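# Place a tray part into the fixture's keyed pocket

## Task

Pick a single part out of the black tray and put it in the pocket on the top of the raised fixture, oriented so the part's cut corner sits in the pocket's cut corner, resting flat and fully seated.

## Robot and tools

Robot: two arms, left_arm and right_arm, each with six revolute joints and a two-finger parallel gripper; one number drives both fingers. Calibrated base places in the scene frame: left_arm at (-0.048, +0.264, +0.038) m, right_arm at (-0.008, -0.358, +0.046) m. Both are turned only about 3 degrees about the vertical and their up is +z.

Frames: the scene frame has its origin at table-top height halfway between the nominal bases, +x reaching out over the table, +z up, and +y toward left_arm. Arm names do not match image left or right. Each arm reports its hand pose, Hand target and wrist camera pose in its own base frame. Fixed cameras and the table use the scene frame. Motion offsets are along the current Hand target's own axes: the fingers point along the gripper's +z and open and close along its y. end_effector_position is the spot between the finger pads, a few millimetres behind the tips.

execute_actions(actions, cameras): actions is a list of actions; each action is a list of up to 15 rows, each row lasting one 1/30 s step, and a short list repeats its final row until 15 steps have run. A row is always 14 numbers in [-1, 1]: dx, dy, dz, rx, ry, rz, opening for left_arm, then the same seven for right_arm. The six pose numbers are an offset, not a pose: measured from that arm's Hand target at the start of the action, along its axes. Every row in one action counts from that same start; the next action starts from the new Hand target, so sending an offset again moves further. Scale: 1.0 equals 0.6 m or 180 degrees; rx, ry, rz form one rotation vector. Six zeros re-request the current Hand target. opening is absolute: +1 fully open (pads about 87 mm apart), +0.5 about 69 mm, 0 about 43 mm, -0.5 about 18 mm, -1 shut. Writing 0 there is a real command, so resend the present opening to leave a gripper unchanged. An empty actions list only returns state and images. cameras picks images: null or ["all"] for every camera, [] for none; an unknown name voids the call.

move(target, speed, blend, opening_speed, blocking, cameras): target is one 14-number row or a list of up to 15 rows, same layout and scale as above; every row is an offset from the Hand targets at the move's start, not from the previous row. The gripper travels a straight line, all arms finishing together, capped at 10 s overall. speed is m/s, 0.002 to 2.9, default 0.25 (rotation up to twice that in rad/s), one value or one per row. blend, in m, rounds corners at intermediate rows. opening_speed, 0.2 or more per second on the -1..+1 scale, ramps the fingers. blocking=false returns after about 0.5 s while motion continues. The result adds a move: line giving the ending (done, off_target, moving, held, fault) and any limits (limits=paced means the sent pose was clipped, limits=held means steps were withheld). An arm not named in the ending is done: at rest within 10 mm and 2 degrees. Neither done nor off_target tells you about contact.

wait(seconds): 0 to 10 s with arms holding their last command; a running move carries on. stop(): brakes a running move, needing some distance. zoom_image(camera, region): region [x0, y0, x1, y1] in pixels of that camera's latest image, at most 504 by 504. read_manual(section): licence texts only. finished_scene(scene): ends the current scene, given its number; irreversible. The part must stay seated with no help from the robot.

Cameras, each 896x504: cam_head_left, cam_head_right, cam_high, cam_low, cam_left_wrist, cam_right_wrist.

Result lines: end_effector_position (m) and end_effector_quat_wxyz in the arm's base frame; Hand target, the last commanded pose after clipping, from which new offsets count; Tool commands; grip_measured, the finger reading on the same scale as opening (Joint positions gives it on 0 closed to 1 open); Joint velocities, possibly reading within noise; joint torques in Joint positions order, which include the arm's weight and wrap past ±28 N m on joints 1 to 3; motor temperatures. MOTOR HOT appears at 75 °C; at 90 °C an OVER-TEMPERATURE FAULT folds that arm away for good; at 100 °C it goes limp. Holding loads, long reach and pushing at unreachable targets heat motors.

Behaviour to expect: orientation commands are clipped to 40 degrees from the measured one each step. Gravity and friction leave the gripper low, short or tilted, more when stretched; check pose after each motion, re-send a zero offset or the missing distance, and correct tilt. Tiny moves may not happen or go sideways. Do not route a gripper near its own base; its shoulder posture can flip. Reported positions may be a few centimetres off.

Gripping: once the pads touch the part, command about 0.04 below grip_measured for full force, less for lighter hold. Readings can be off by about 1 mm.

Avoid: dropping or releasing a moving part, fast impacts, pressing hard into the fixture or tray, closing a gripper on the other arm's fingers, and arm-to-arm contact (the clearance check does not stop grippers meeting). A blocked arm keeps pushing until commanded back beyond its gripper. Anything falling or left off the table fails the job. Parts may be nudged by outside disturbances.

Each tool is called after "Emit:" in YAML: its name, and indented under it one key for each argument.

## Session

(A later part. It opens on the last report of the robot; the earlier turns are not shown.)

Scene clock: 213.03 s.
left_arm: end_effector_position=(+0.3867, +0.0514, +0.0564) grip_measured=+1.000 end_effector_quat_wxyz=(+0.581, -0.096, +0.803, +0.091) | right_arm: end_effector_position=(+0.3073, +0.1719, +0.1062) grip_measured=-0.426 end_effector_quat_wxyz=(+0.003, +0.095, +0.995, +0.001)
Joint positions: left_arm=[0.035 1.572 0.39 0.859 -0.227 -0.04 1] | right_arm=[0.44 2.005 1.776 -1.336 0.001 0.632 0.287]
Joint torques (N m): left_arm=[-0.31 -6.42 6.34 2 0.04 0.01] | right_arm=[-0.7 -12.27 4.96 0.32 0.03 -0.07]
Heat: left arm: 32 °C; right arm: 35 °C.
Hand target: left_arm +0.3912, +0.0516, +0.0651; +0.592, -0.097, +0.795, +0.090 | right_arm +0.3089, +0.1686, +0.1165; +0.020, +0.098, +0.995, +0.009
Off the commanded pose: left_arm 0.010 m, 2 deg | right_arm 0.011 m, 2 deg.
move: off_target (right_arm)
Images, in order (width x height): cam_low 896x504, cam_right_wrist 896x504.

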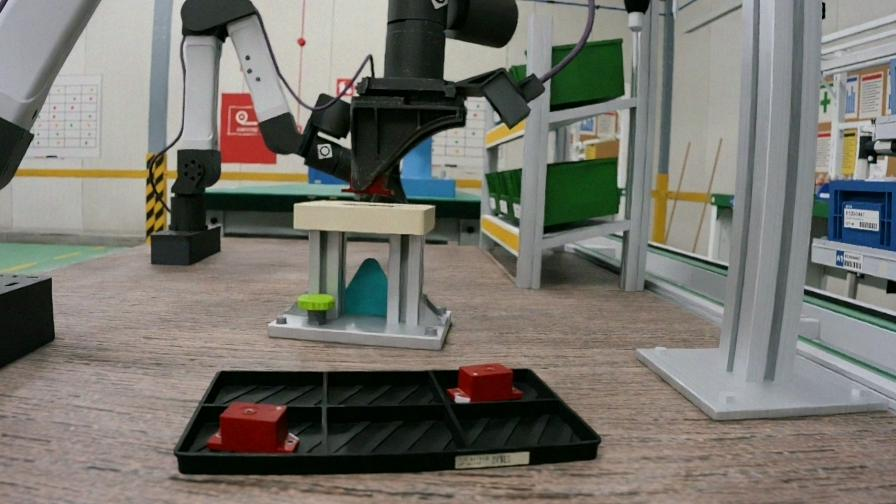

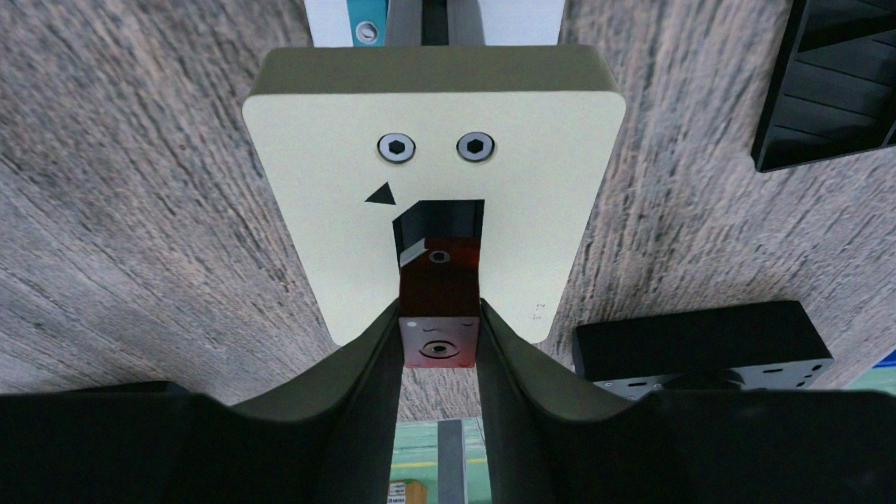

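Emit:
execute_actions:
  actions: []
  cameras: ["cam_high","cam_head_right","cam_head_left"]

Emit:
zoom_image:
  camera: "cam_high"
  region: [525, 260, 575, 310]

Emit:
zoom_image:
  camera: "cam_head_left"
  region: [440, 195, 490, 245]

Emit:
zoom_image:
  camera: "cam_head_right"
  region: [430, 190, 490, 250]

Scene clock: 246.53 s.
left_arm: end_effector_position=(+0.3867, +0.0514, +0.0564) grip_measured=+1.000 end_effector_quat_wxyz=(+0.581, -0.096, +0.803, +0.091) | right_arm: end_effector_position=(+0.3076, +0.1720, +0.1062) grip_measured=-0.426 end_effector_quat_wxyz=(+0.004, +0.095, +0.995, +0.002)
Joint positions: left_arm=[0.035 1.572 0.39 0.859 -0.227 -0.04 1] | right_arm=[0.44 2.005 1.776 -1.334 0.001 0.631 0.287]
Joint velocities: within noise
Joint torques (N m): left_arm=[-0.32 -6.42 6.34 1.99 0.04 0.01] | right_arm=[-0.7 -12.27 4.96 0.32 0.03 -0.07]
Motor temperatures (°C): left_arm=[18 28 25 33 18 18 18] | right_arm=[20 37 26 25 20 19 19]
Heat: left arm: 33 °C; right arm: 37 °C.
Hand target: left_arm +0.3912, +0.0516, +0.0651; +0.592, -0.097, +0.795, +0.090 | right_arm +0.3089, +0.1686, +0.1165; +0.020, +0.097, +0.995, +0.009
Tool commands: left_gripper/opening=+1.0 right_gripper/opening=-0.52
Off the commanded pose: left_arm 0.010 m, 2 deg | right_arm 0.011 m, 2 deg.
Images, in order (width x height): cam_head_left 896x504, cam_head_right 896x504, cam_high 896x504.

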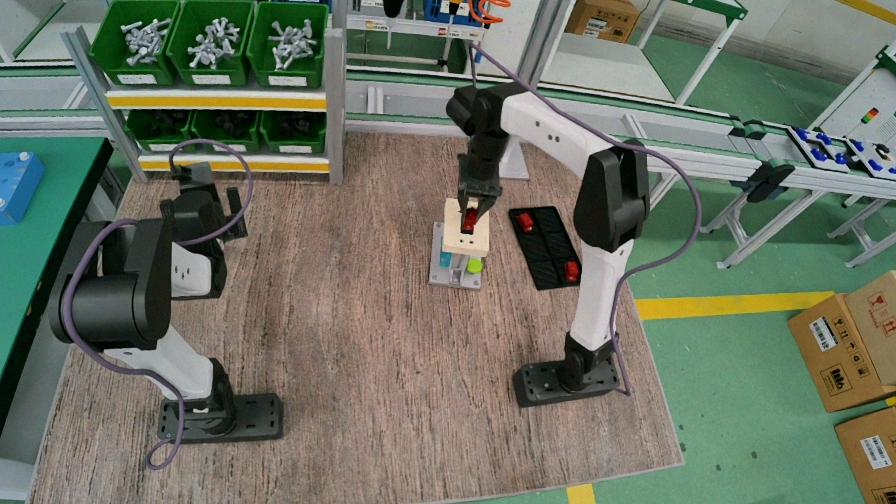

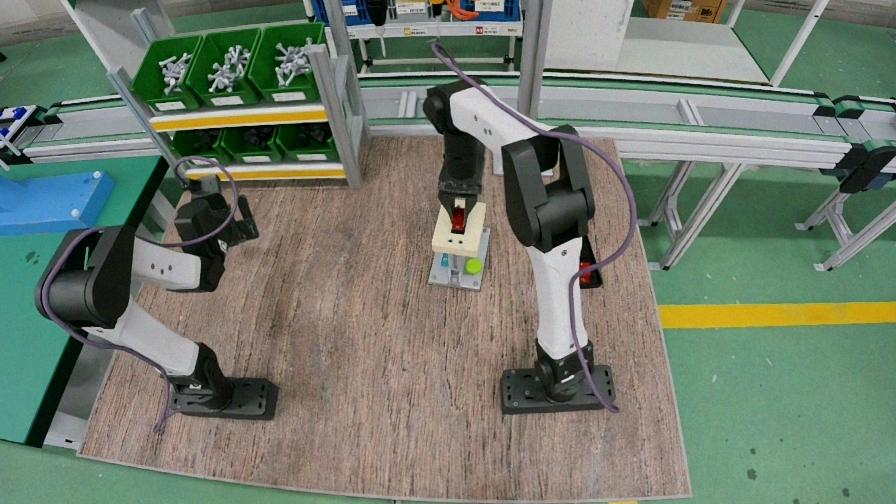

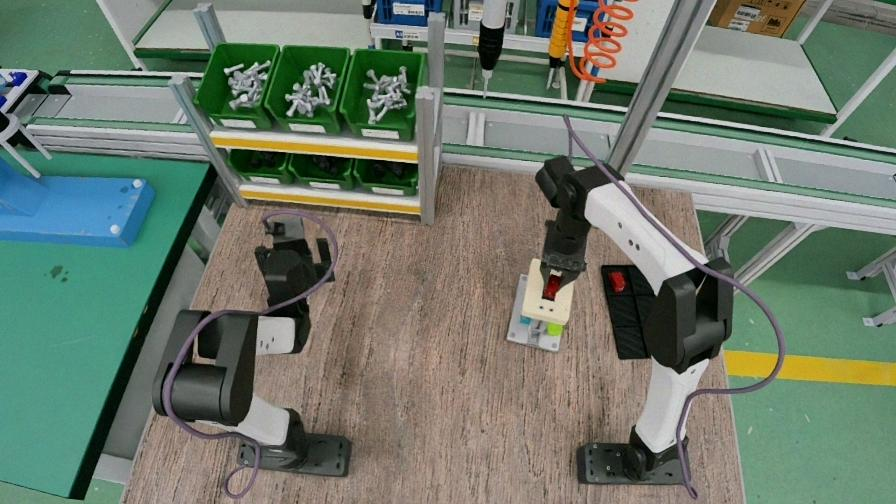

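Scaled by 10.080 (camera's finer frame: 1280x720).

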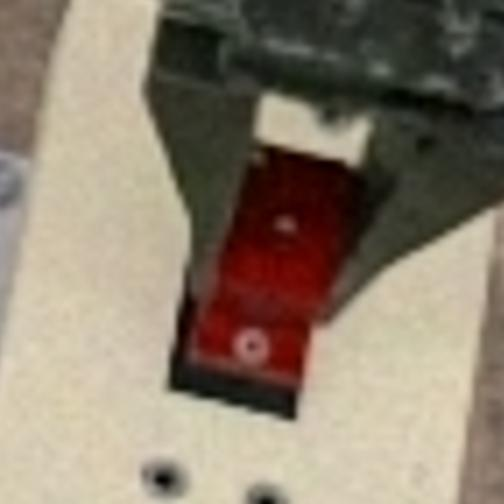

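Scaled by 10.080 (camera's finer frame: 1280x720).

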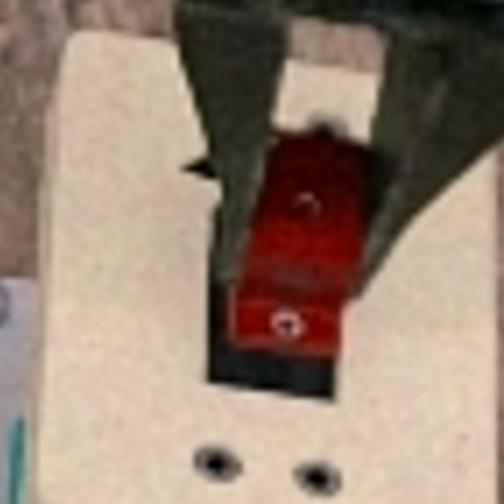

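Scaled by 8.400 (camera's finer frame: 1280x720).

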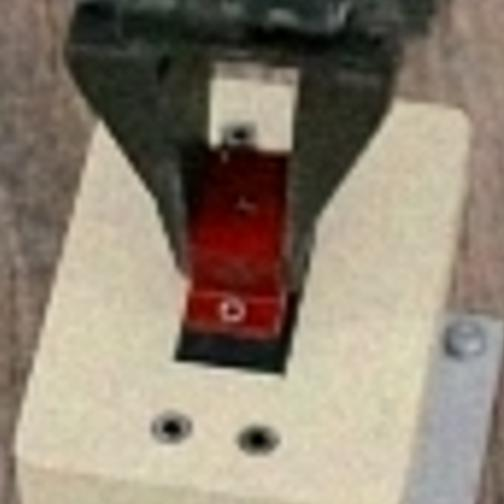

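Emit:
move:
  target: [0,0,0,0,0,0,1,0.0,0.0115,0.0095,0,0,0,-0.52]
  speed: 0.05
  cameras: ["cam_right_wrist","cam_low","cam_high"]

Emit:
zoom_image:
  camera: "cam_right_wrist"
  region: [340, 120, 540, 400]

Emit:
zoom_image:
  camera: "cam_low"
  region: [325, 180, 410, 215]

Emit:
zoom_image:
  camera: "cam_high"
  region: [525, 260, 575, 310]

Scene clock: 277.37 s.
left_arm: end_effector_position=(+0.3867, +0.0514, +0.0564) grip_measured=+1.000 end_effector_quat_wxyz=(+0.581, -0.096, +0.803, +0.091) | right_arm: end_effector_position=(+0.3105, +0.1734, +0.1058) grip_measured=-0.426 end_effector_quat_wxyz=(+0.009, +0.096, +0.995, +0.005)
Joint positions: left_arm=[0.035 1.572 0.39 0.859 -0.227 -0.04 1] | right_arm=[0.44 2.005 1.776 -1.321 0.001 0.633 0.287]
Joint torques (N m): left_arm=[-0.31 -6.42 6.34 1.99 0.04 0.01] | right_arm=[0.62 -10.71 5.2 0.34 0.04 0.05]
Heat: left arm: 34 °C; right arm: 39 °C.
Hand target: left_arm +0.3912, +0.0516, +0.0651; +0.592, -0.097, +0.795, +0.090 | right_arm +0.3104, +0.1754, +0.1110; +0.020, +0.098, +0.995, +0.009
Off the commanded pose: left_arm 0.010 m, 2 deg | right_arm 0.006 m, 1 deg.
move: done
Images, in order (width x height): cam_high 896x504, cam_low 896x504, cam_right_wrist 896x504.

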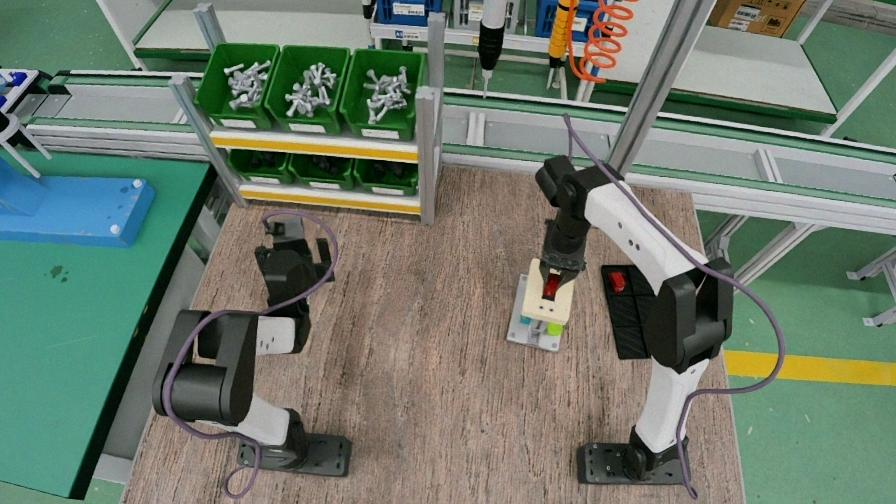

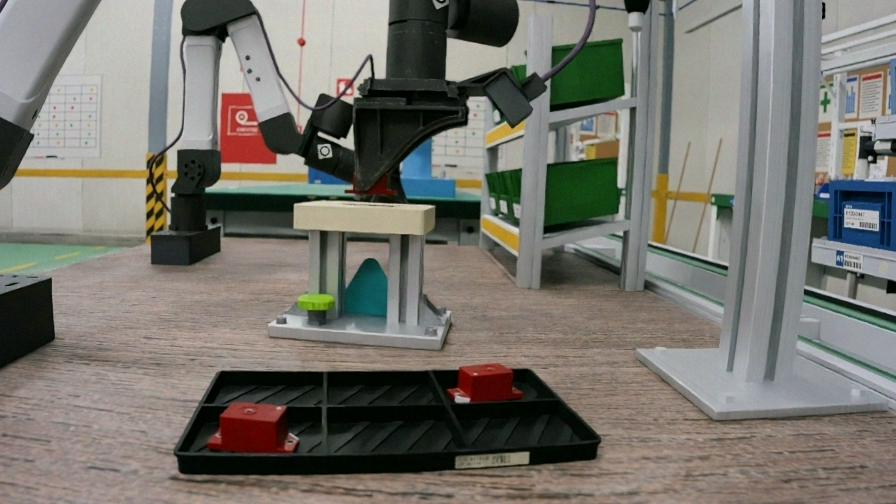

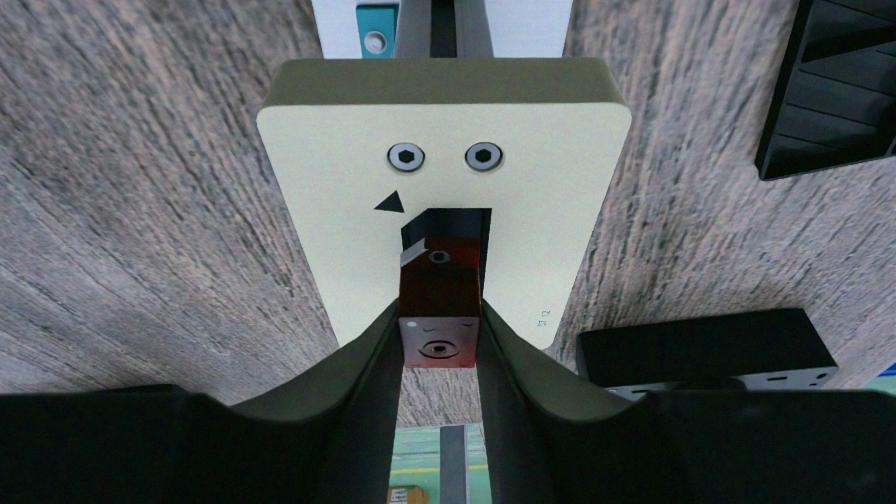

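Scaled by 1.800 (camera's finer frame: 1280x720).

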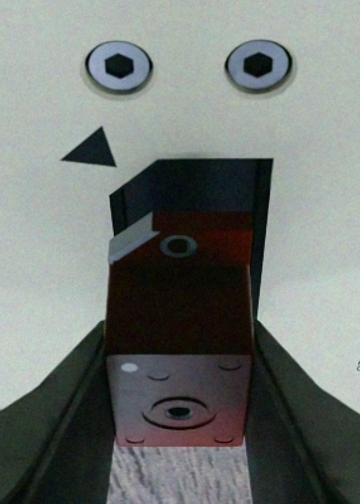

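Scaled by 5.929 (camera's finer frame: 1280x720).

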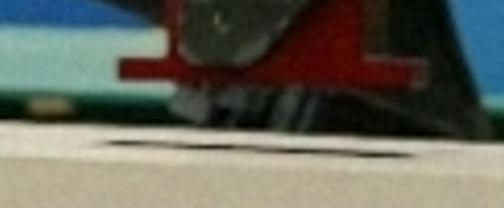

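Scaled by 10.080 (camera's finer frame: 1280x720).

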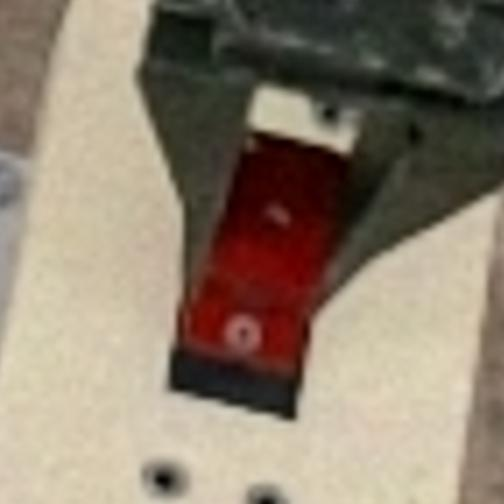

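Emit:
zoom_image:
  camera: "cam_low"
  region: [285, 185, 445, 240]

Scaled by 3.150 (camera's finer frame: 1280x720).

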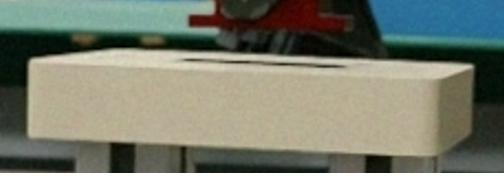

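Emit:
move:
  target: [0,0,0,0,0,0,1,0.0035,-0.0027,0.014,0,0.006,0,-0.52]
  speed: 0.05
  cameras: ["cam_right_wrist","cam_low","cam_high"]

Emit:
zoom_image:
  camera: "cam_right_wrist"
  region: [340, 120, 540, 400]

Emit:
zoom_image:
  camera: "cam_low"
  region: [325, 180, 410, 215]

Emit:
zoom_image:
  camera: "cam_high"
  region: [525, 260, 575, 310]

Scene clock: 328.33 s.
left_arm: end_effector_position=(+0.3867, +0.0514, +0.0564) grip_measured=+1.000 end_effector_quat_wxyz=(+0.581, -0.096, +0.803, +0.091) | right_arm: end_effector_position=(+0.3091, +0.1728, +0.0997) grip_measured=-0.426 end_effector_quat_wxyz=(+0.007, +0.096, +0.995, +0.003)
Joint positions: left_arm=[0.035 1.572 0.39 0.859 -0.227 -0.04 1] | right_arm=[0.44 2.005 1.751 -1.303 0.001 0.633 0.287]
Joint torques (N m): left_arm=[-0.32 -6.43 6.32 1.99 0.04 0.01] | right_arm=[0.13 -10.17 4.98 0.32 -0.09 0]
Heat: left arm: 35 °C; right arm: 37 °C.
Hand target: left_arm +0.3912, +0.0516, +0.0651; +0.592, -0.097, +0.795, +0.090 | right_arm +0.3084, +0.1744, +0.1025; +0.010, +0.097, +0.995, +0.010
Off the commanded pose: left_arm 0.010 m, 2 deg | right_arm 0.003 m, 1 deg.
move: done
Images, in order (width x height): cam_high 896x504, cam_low 896x504, cam_right_wrist 896x504.

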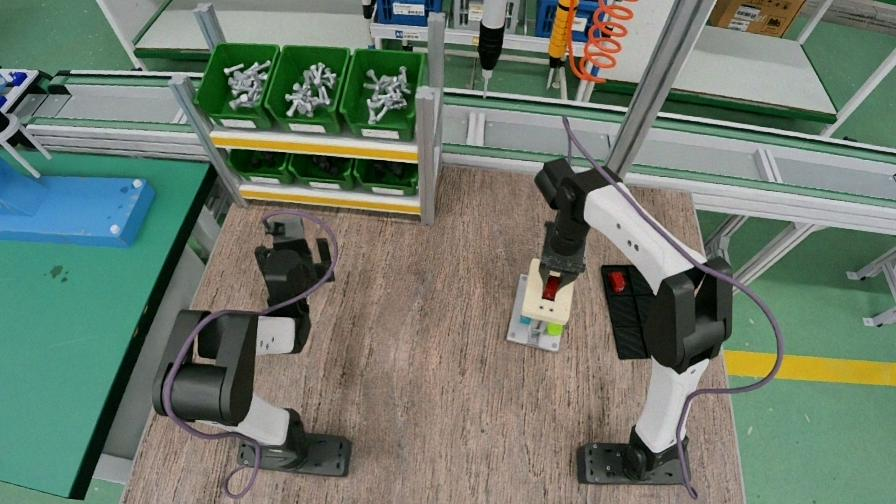

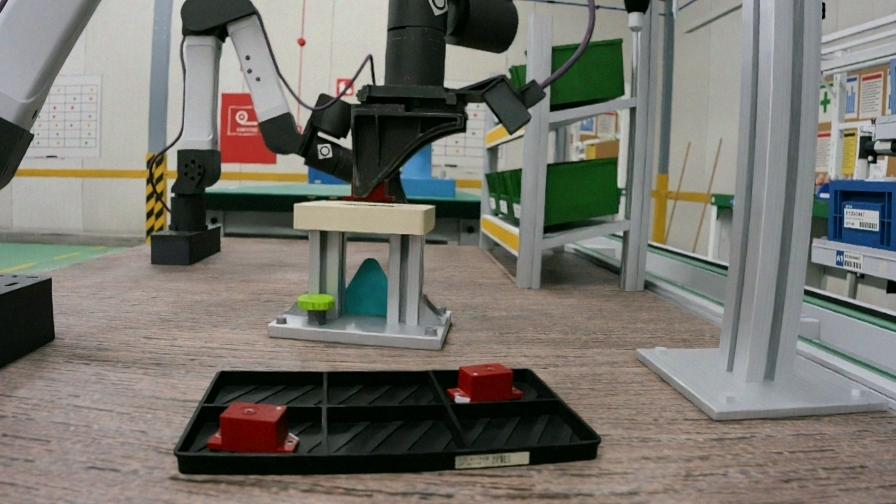

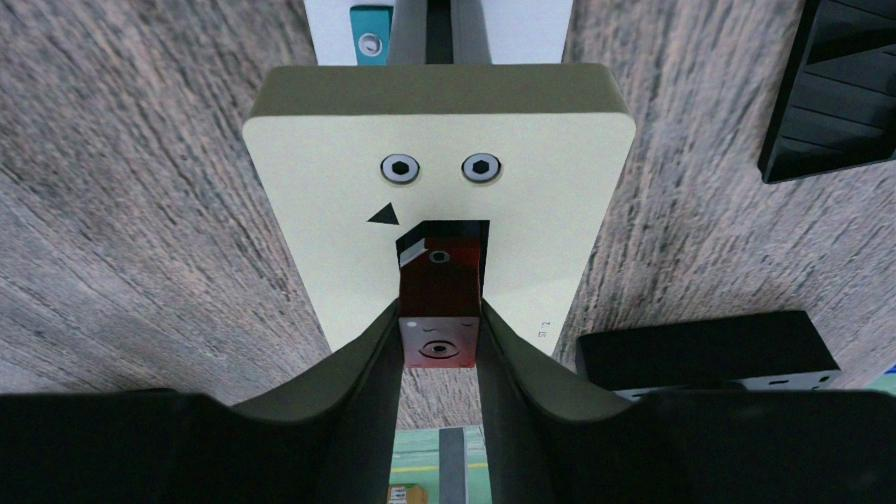

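Scaled by 1.800 (camera's finer frame: 1280x720).

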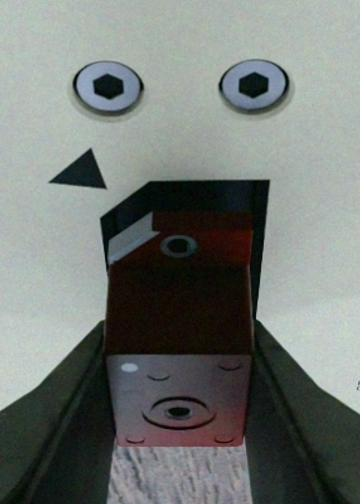

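Scaled by 5.929 (camera's finer frame: 1280x720).

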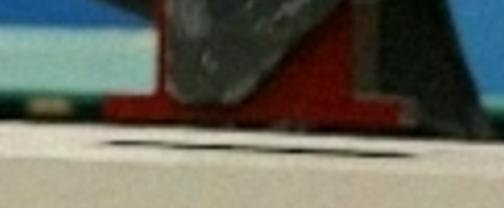

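Scaled by 10.080 (camera's finer frame: 1280x720).

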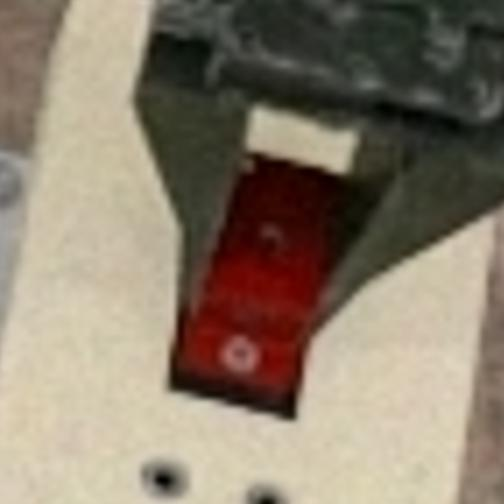

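Emit:
move:
  target: [0,0,0,0,0,0,1,0.0,-0.004,0.0105,0,0.003,0,-0.52]
  speed: 0.04
  cameras: ["cam_right_wrist","cam_low","cam_high"]

Emit:
zoom_image:
  camera: "cam_right_wrist"
  region: [340, 120, 540, 400]

Emit:
zoom_image:
  camera: "cam_low"
  region: [325, 180, 410, 215]

Emit:
zoom_image:
  camera: "cam_high"
  region: [525, 260, 575, 310]

Scene clock: 355.63 s.
left_arm: end_effector_position=(+0.3867, +0.0514, +0.0564) grip_measured=+1.000 end_effector_quat_wxyz=(+0.581, -0.096, +0.803, +0.091) | right_arm: end_effector_position=(+0.3081, +0.1723, +0.0944) grip_measured=-0.426 end_effector_quat_wxyz=(+0.005, +0.096, +0.995, +0.002)
Joint positions: left_arm=[0.035 1.572 0.39 0.859 -0.227 -0.04 1] | right_arm=[0.44 2.005 1.73 -1.285 0.001 0.633 0.287]
Joint torques (N m): left_arm=[-0.29 -6.43 6.32 1.99 0.04 0.01] | right_arm=[-0.55 -9.85 4.97 0.32 -0.14 -0.07]
Heat: left arm: 35 °C; right arm: 37 °C.
Hand target: left_arm +0.3912, +0.0516, +0.0651; +0.592, -0.097, +0.795, +0.090 | right_arm +0.3081, +0.1721, +0.0961; +0.006, +0.097, +0.995, +0.010
Off the commanded pose: left_arm 0.010 m, 2 deg | right_arm 0.002 m, 1 deg.
move: done
Images, in order (width x height): cam_high 896x504, cam_low 896x504, cam_right_wrist 896x504.

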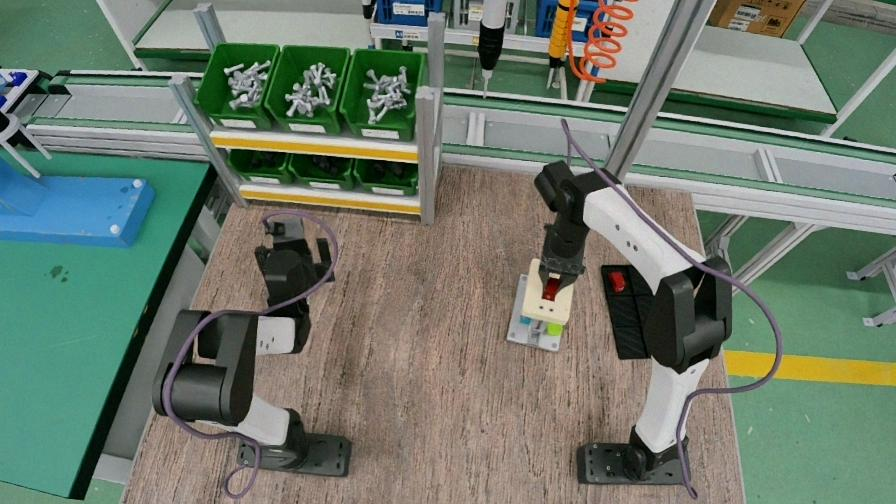

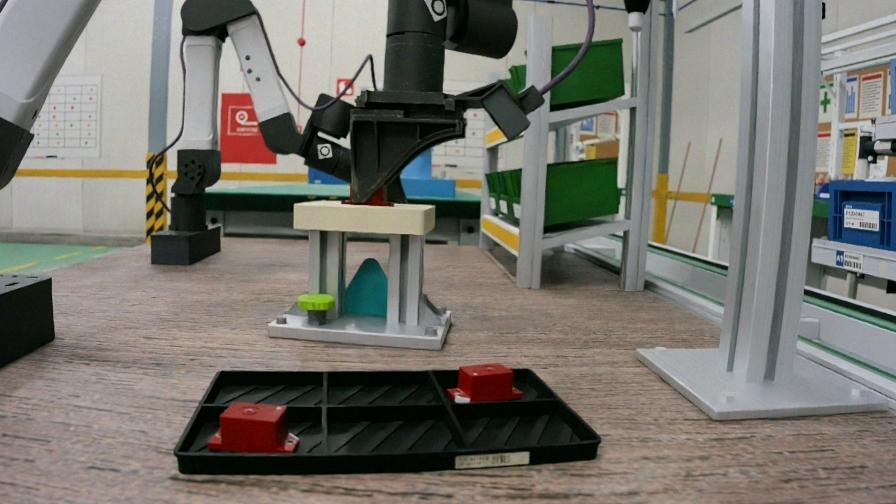

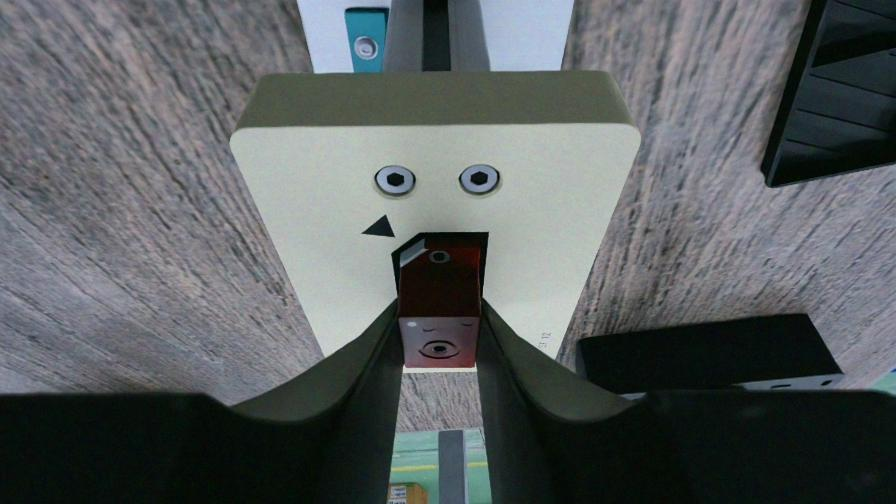

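Scaled by 1.800 (camera's finer frame: 1280x720).

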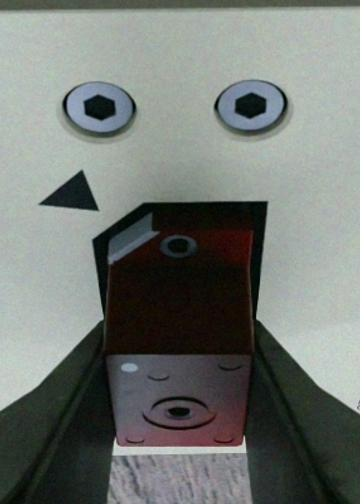

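Scaled by 5.929 (camera's finer frame: 1280x720).

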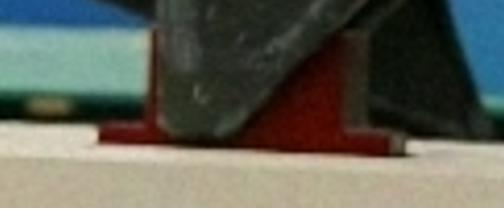

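Scaled by 10.080 (camera's finer frame: 1280x720).

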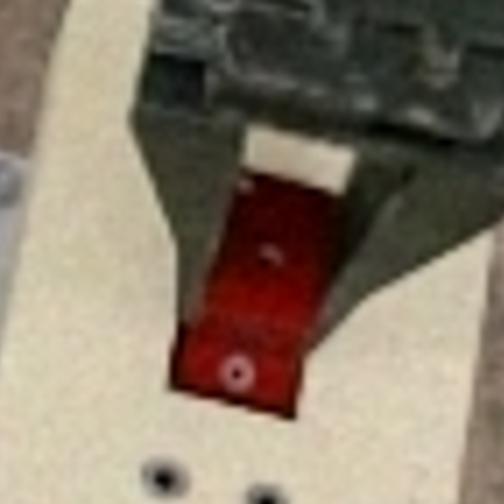

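Emit:
move:
  target: [0,0,0,0,0,0,1,0.0,0,0.009,0,0.0015,0,-0.52]
  speed: 0.03
  cameras: ["cam_right_wrist","cam_low","cam_high"]

Emit:
zoom_image:
  camera: "cam_right_wrist"
  region: [340, 120, 540, 400]

Emit:
zoom_image:
  camera: "cam_low"
  region: [325, 180, 410, 215]

Scene clock: 362.73 s.
left_arm: end_effector_position=(+0.3867, +0.0514, +0.0564) grip_measured=+1.000 end_effector_quat_wxyz=(+0.581, -0.096, +0.803, +0.091) | right_arm: end_effector_position=(+0.3081, +0.1727, +0.0925) grip_measured=-0.426 end_effector_quat_wxyz=(+0.005, +0.095, +0.995, +0.004)
Joint positions: left_arm=[0.035 1.572 0.39 0.859 -0.227 -0.04 1] | right_arm=[0.44 2.005 1.722 -1.276 -0.002 0.631 0.287]
Joint torques (N m): left_arm=[-0.32 -6.43 6.34 2 0.04 0.01] | right_arm=[-0.65 -9.36 4.44 0.42 -0.15 -0.06]
Heat: left arm: 35 °C; right arm: 37 °C.
Hand target: left_arm +0.3912, +0.0516, +0.0651; +0.592, -0.097, +0.795, +0.090 | right_arm +0.3082, +0.1722, +0.0907; +0.003, +0.097, +0.995, +0.010
Off the commanded pose: left_arm 0.010 m, 2 deg | right_arm 0.002 m, 1 deg.
move: done
Images, in order (width x height): cam_high 896x504, cam_low 896x504, cam_right_wrist 896x504.

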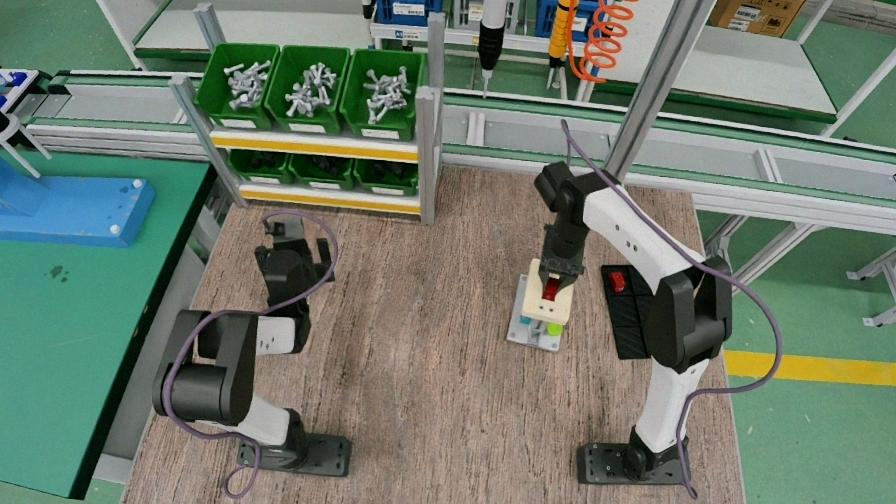

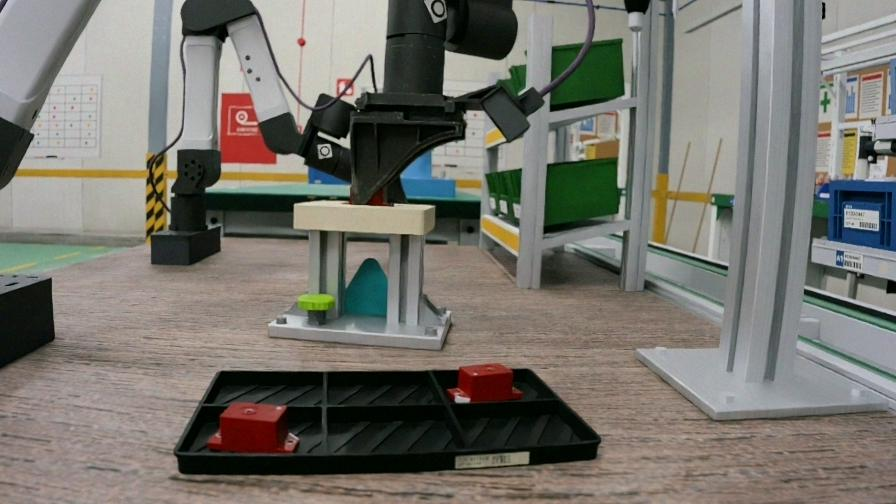

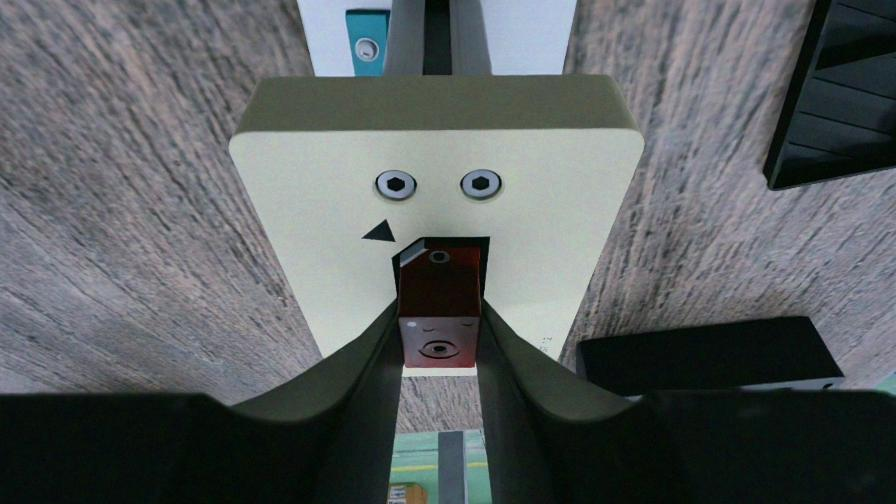

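Scaled by 1.800 (camera's finer frame: 1280x720).

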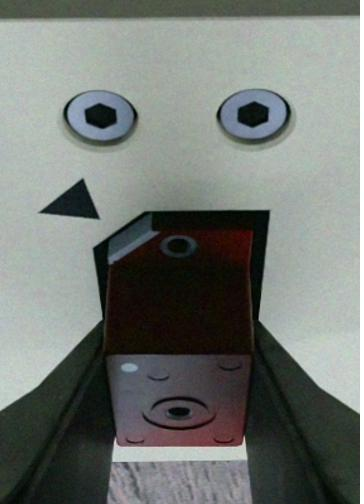

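Scaled by 5.929 (camera's finer frame: 1280x720).

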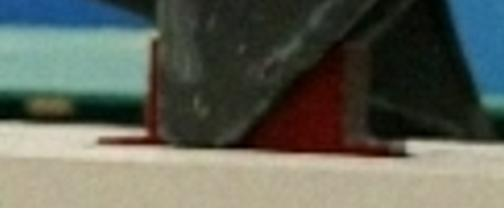

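Emit:
move:
  target: [0,0,0,0,0,0,1,0.0,0,0.008,0,0.0,0,-0.52]
  speed: 0.03
  cameras: ["cam_right_wrist","cam_low"]

Emit:
zoom_image:
  camera: "cam_right_wrist"
  region: [340, 120, 540, 400]

Emit:
zoom_image:
  camera: "cam_low"
  region: [325, 180, 410, 215]

Scene clock: 368.70 s.
left_arm: end_effector_position=(+0.3867, +0.0514, +0.0564) grip_measured=+1.000 end_effector_quat_wxyz=(+0.581, -0.096, +0.803, +0.091) | right_arm: end_effector_position=(+0.3073, +0.1735, +0.0915) grip_measured=-0.426 end_effector_quat_wxyz=(+0.001, +0.096, +0.995, +0.008)
Joint positions: left_arm=[0.035 1.572 0.39 0.859 -0.227 -0.04 1] | right_arm=[0.438 2.005 1.717 -1.272 -0.013 0.63 0.287]
Joint torques (N m): left_arm=[-0.31 -6.42 6.34 2 0.04 0.01] | right_arm=[-0.42 -9.22 3.56 0.56 -0.03 -0.05]
Heat: left arm: 35 °C; right arm: 36 °C.
Hand target: left_arm +0.3912, +0.0516, +0.0651; +0.592, -0.097, +0.795, +0.090 | right_arm +0.3082, +0.1722, +0.0859; +0.003, +0.098, +0.995, +0.010
Off the commanded pose: left_arm 0.010 m, 2 deg | right_arm 0.006 m, 0 deg.
move: done
Images, in order (width x height): cam_low 896x504, cam_right_wrist 896x504.

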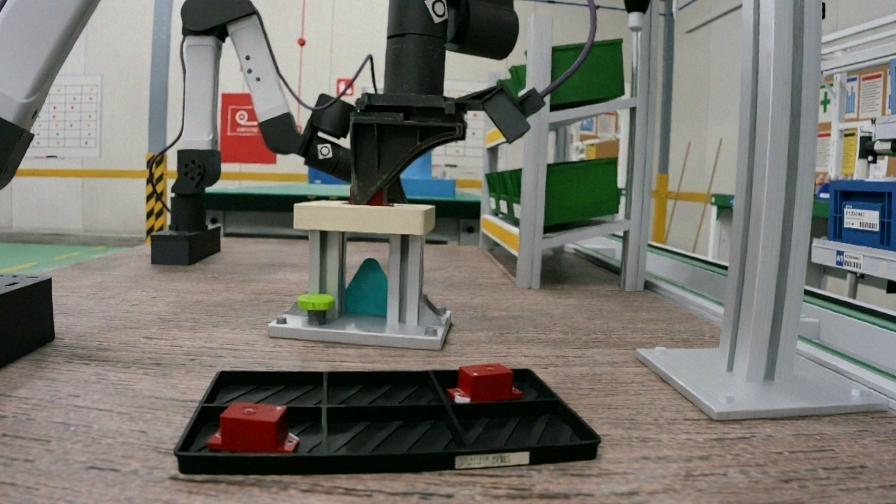

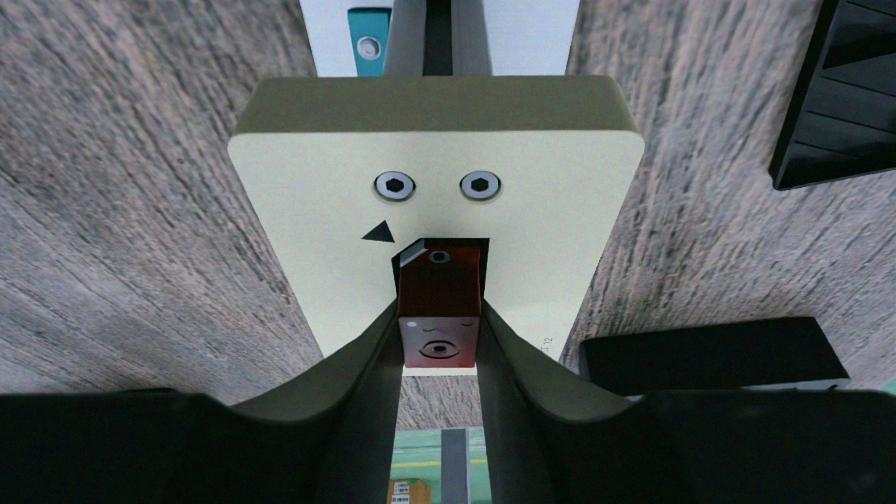

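Scaled by 1.800 (camera's finer frame: 1280x720).

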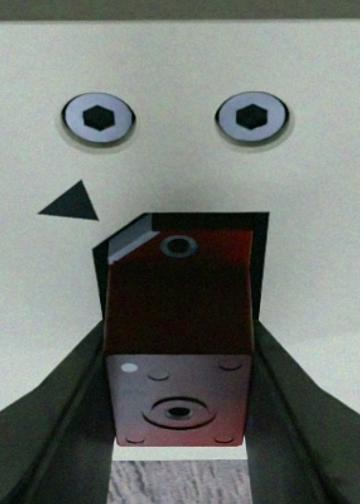

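Scaled by 5.929 (camera's finer frame: 1280x720).

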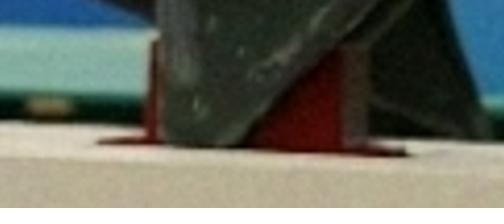

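Emit:
move:
  target:
    - [0,0,0,0,0,0,1,0.0,-0.003,-0.005,0,0.0,0,-0.52]
    - [0,0,0,0,0,0,1,-0.001,-0.0045,-0.003,0,0.0,0,-0.52]
    - [0,0,0,0,0,0,1,-0.001,-0.0045,0.004,0,0.0,0,-0.52]
  speed: 0.02
  cameras: ["cam_right_wrist","cam_low"]

Emit:
zoom_image:
  camera: "cam_right_wrist"
  region: [340, 120, 540, 400]

Emit:
zoom_image:
  camera: "cam_low"
  region: [325, 180, 410, 215]

Scene clock: 378.67 s.
left_arm: end_effector_position=(+0.3867, +0.0514, +0.0564) grip_measured=+1.000 end_effector_quat_wxyz=(+0.581, -0.096, +0.803, +0.091) | right_arm: end_effector_position=(+0.3079, +0.1722, +0.0914) grip_measured=-0.426 end_effector_quat_wxyz=(+0.004, +0.097, +0.995, +0.011)
Joint positions: left_arm=[0.035 1.572 0.39 0.859 -0.227 -0.04 1] | right_arm=[0.433 1.996 1.705 -1.261 -0.016 0.626 0.287]
Joint torques (N m): left_arm=[-0.29 -6.42 6.34 2 0.04 0.01] | right_arm=[-0.54 -8.76 3.32 0.58 -0.01 -0.09]
Heat: left arm: 35 °C; right arm: 36 °C.
Hand target: left_arm +0.3912, +0.0516, +0.0651; +0.592, -0.097, +0.795, +0.090 | right_arm +0.3082, +0.1696, +0.0835; +0.003, +0.097, +0.995, +0.010
Off the commanded pose: left_arm 0.010 m, 2 deg | right_arm 0.008 m, 0 deg.
move: done
Images, in order (width x height): cam_low 896x504, cam_right_wrist 896x504.

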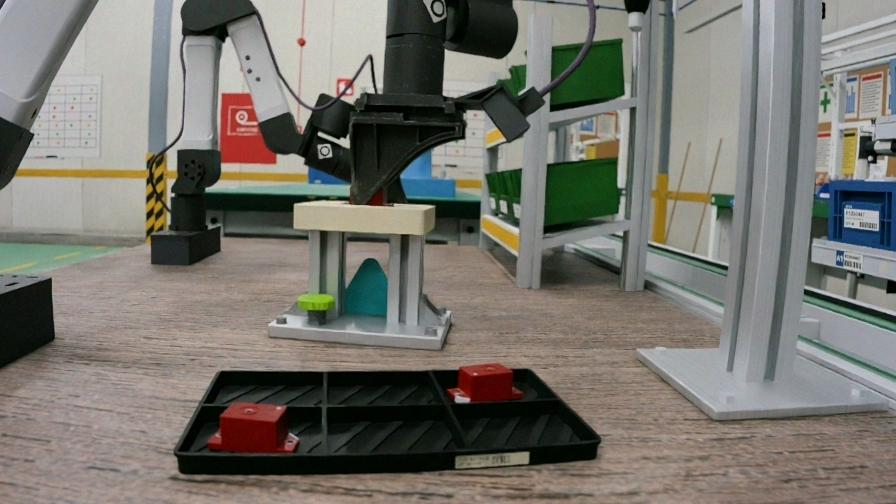

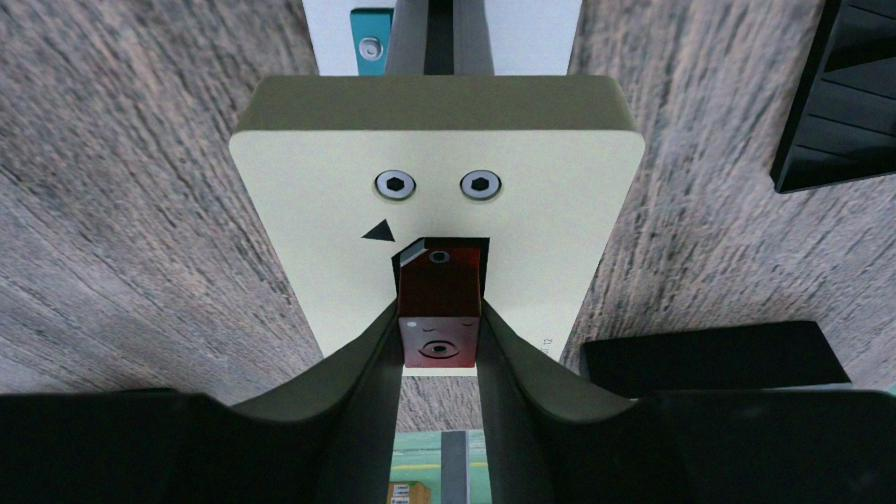

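Scaled by 1.800 (camera's finer frame: 1280x720).

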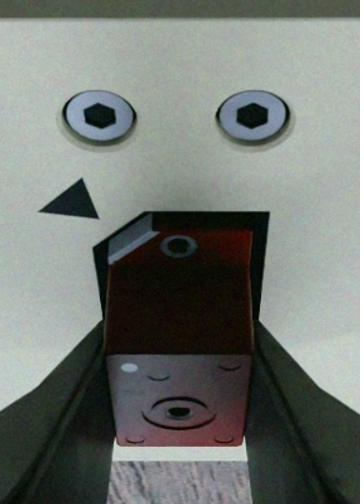

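Scaled by 5.929 (camera's finer frame: 1280x720).

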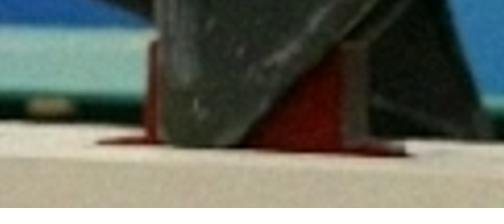

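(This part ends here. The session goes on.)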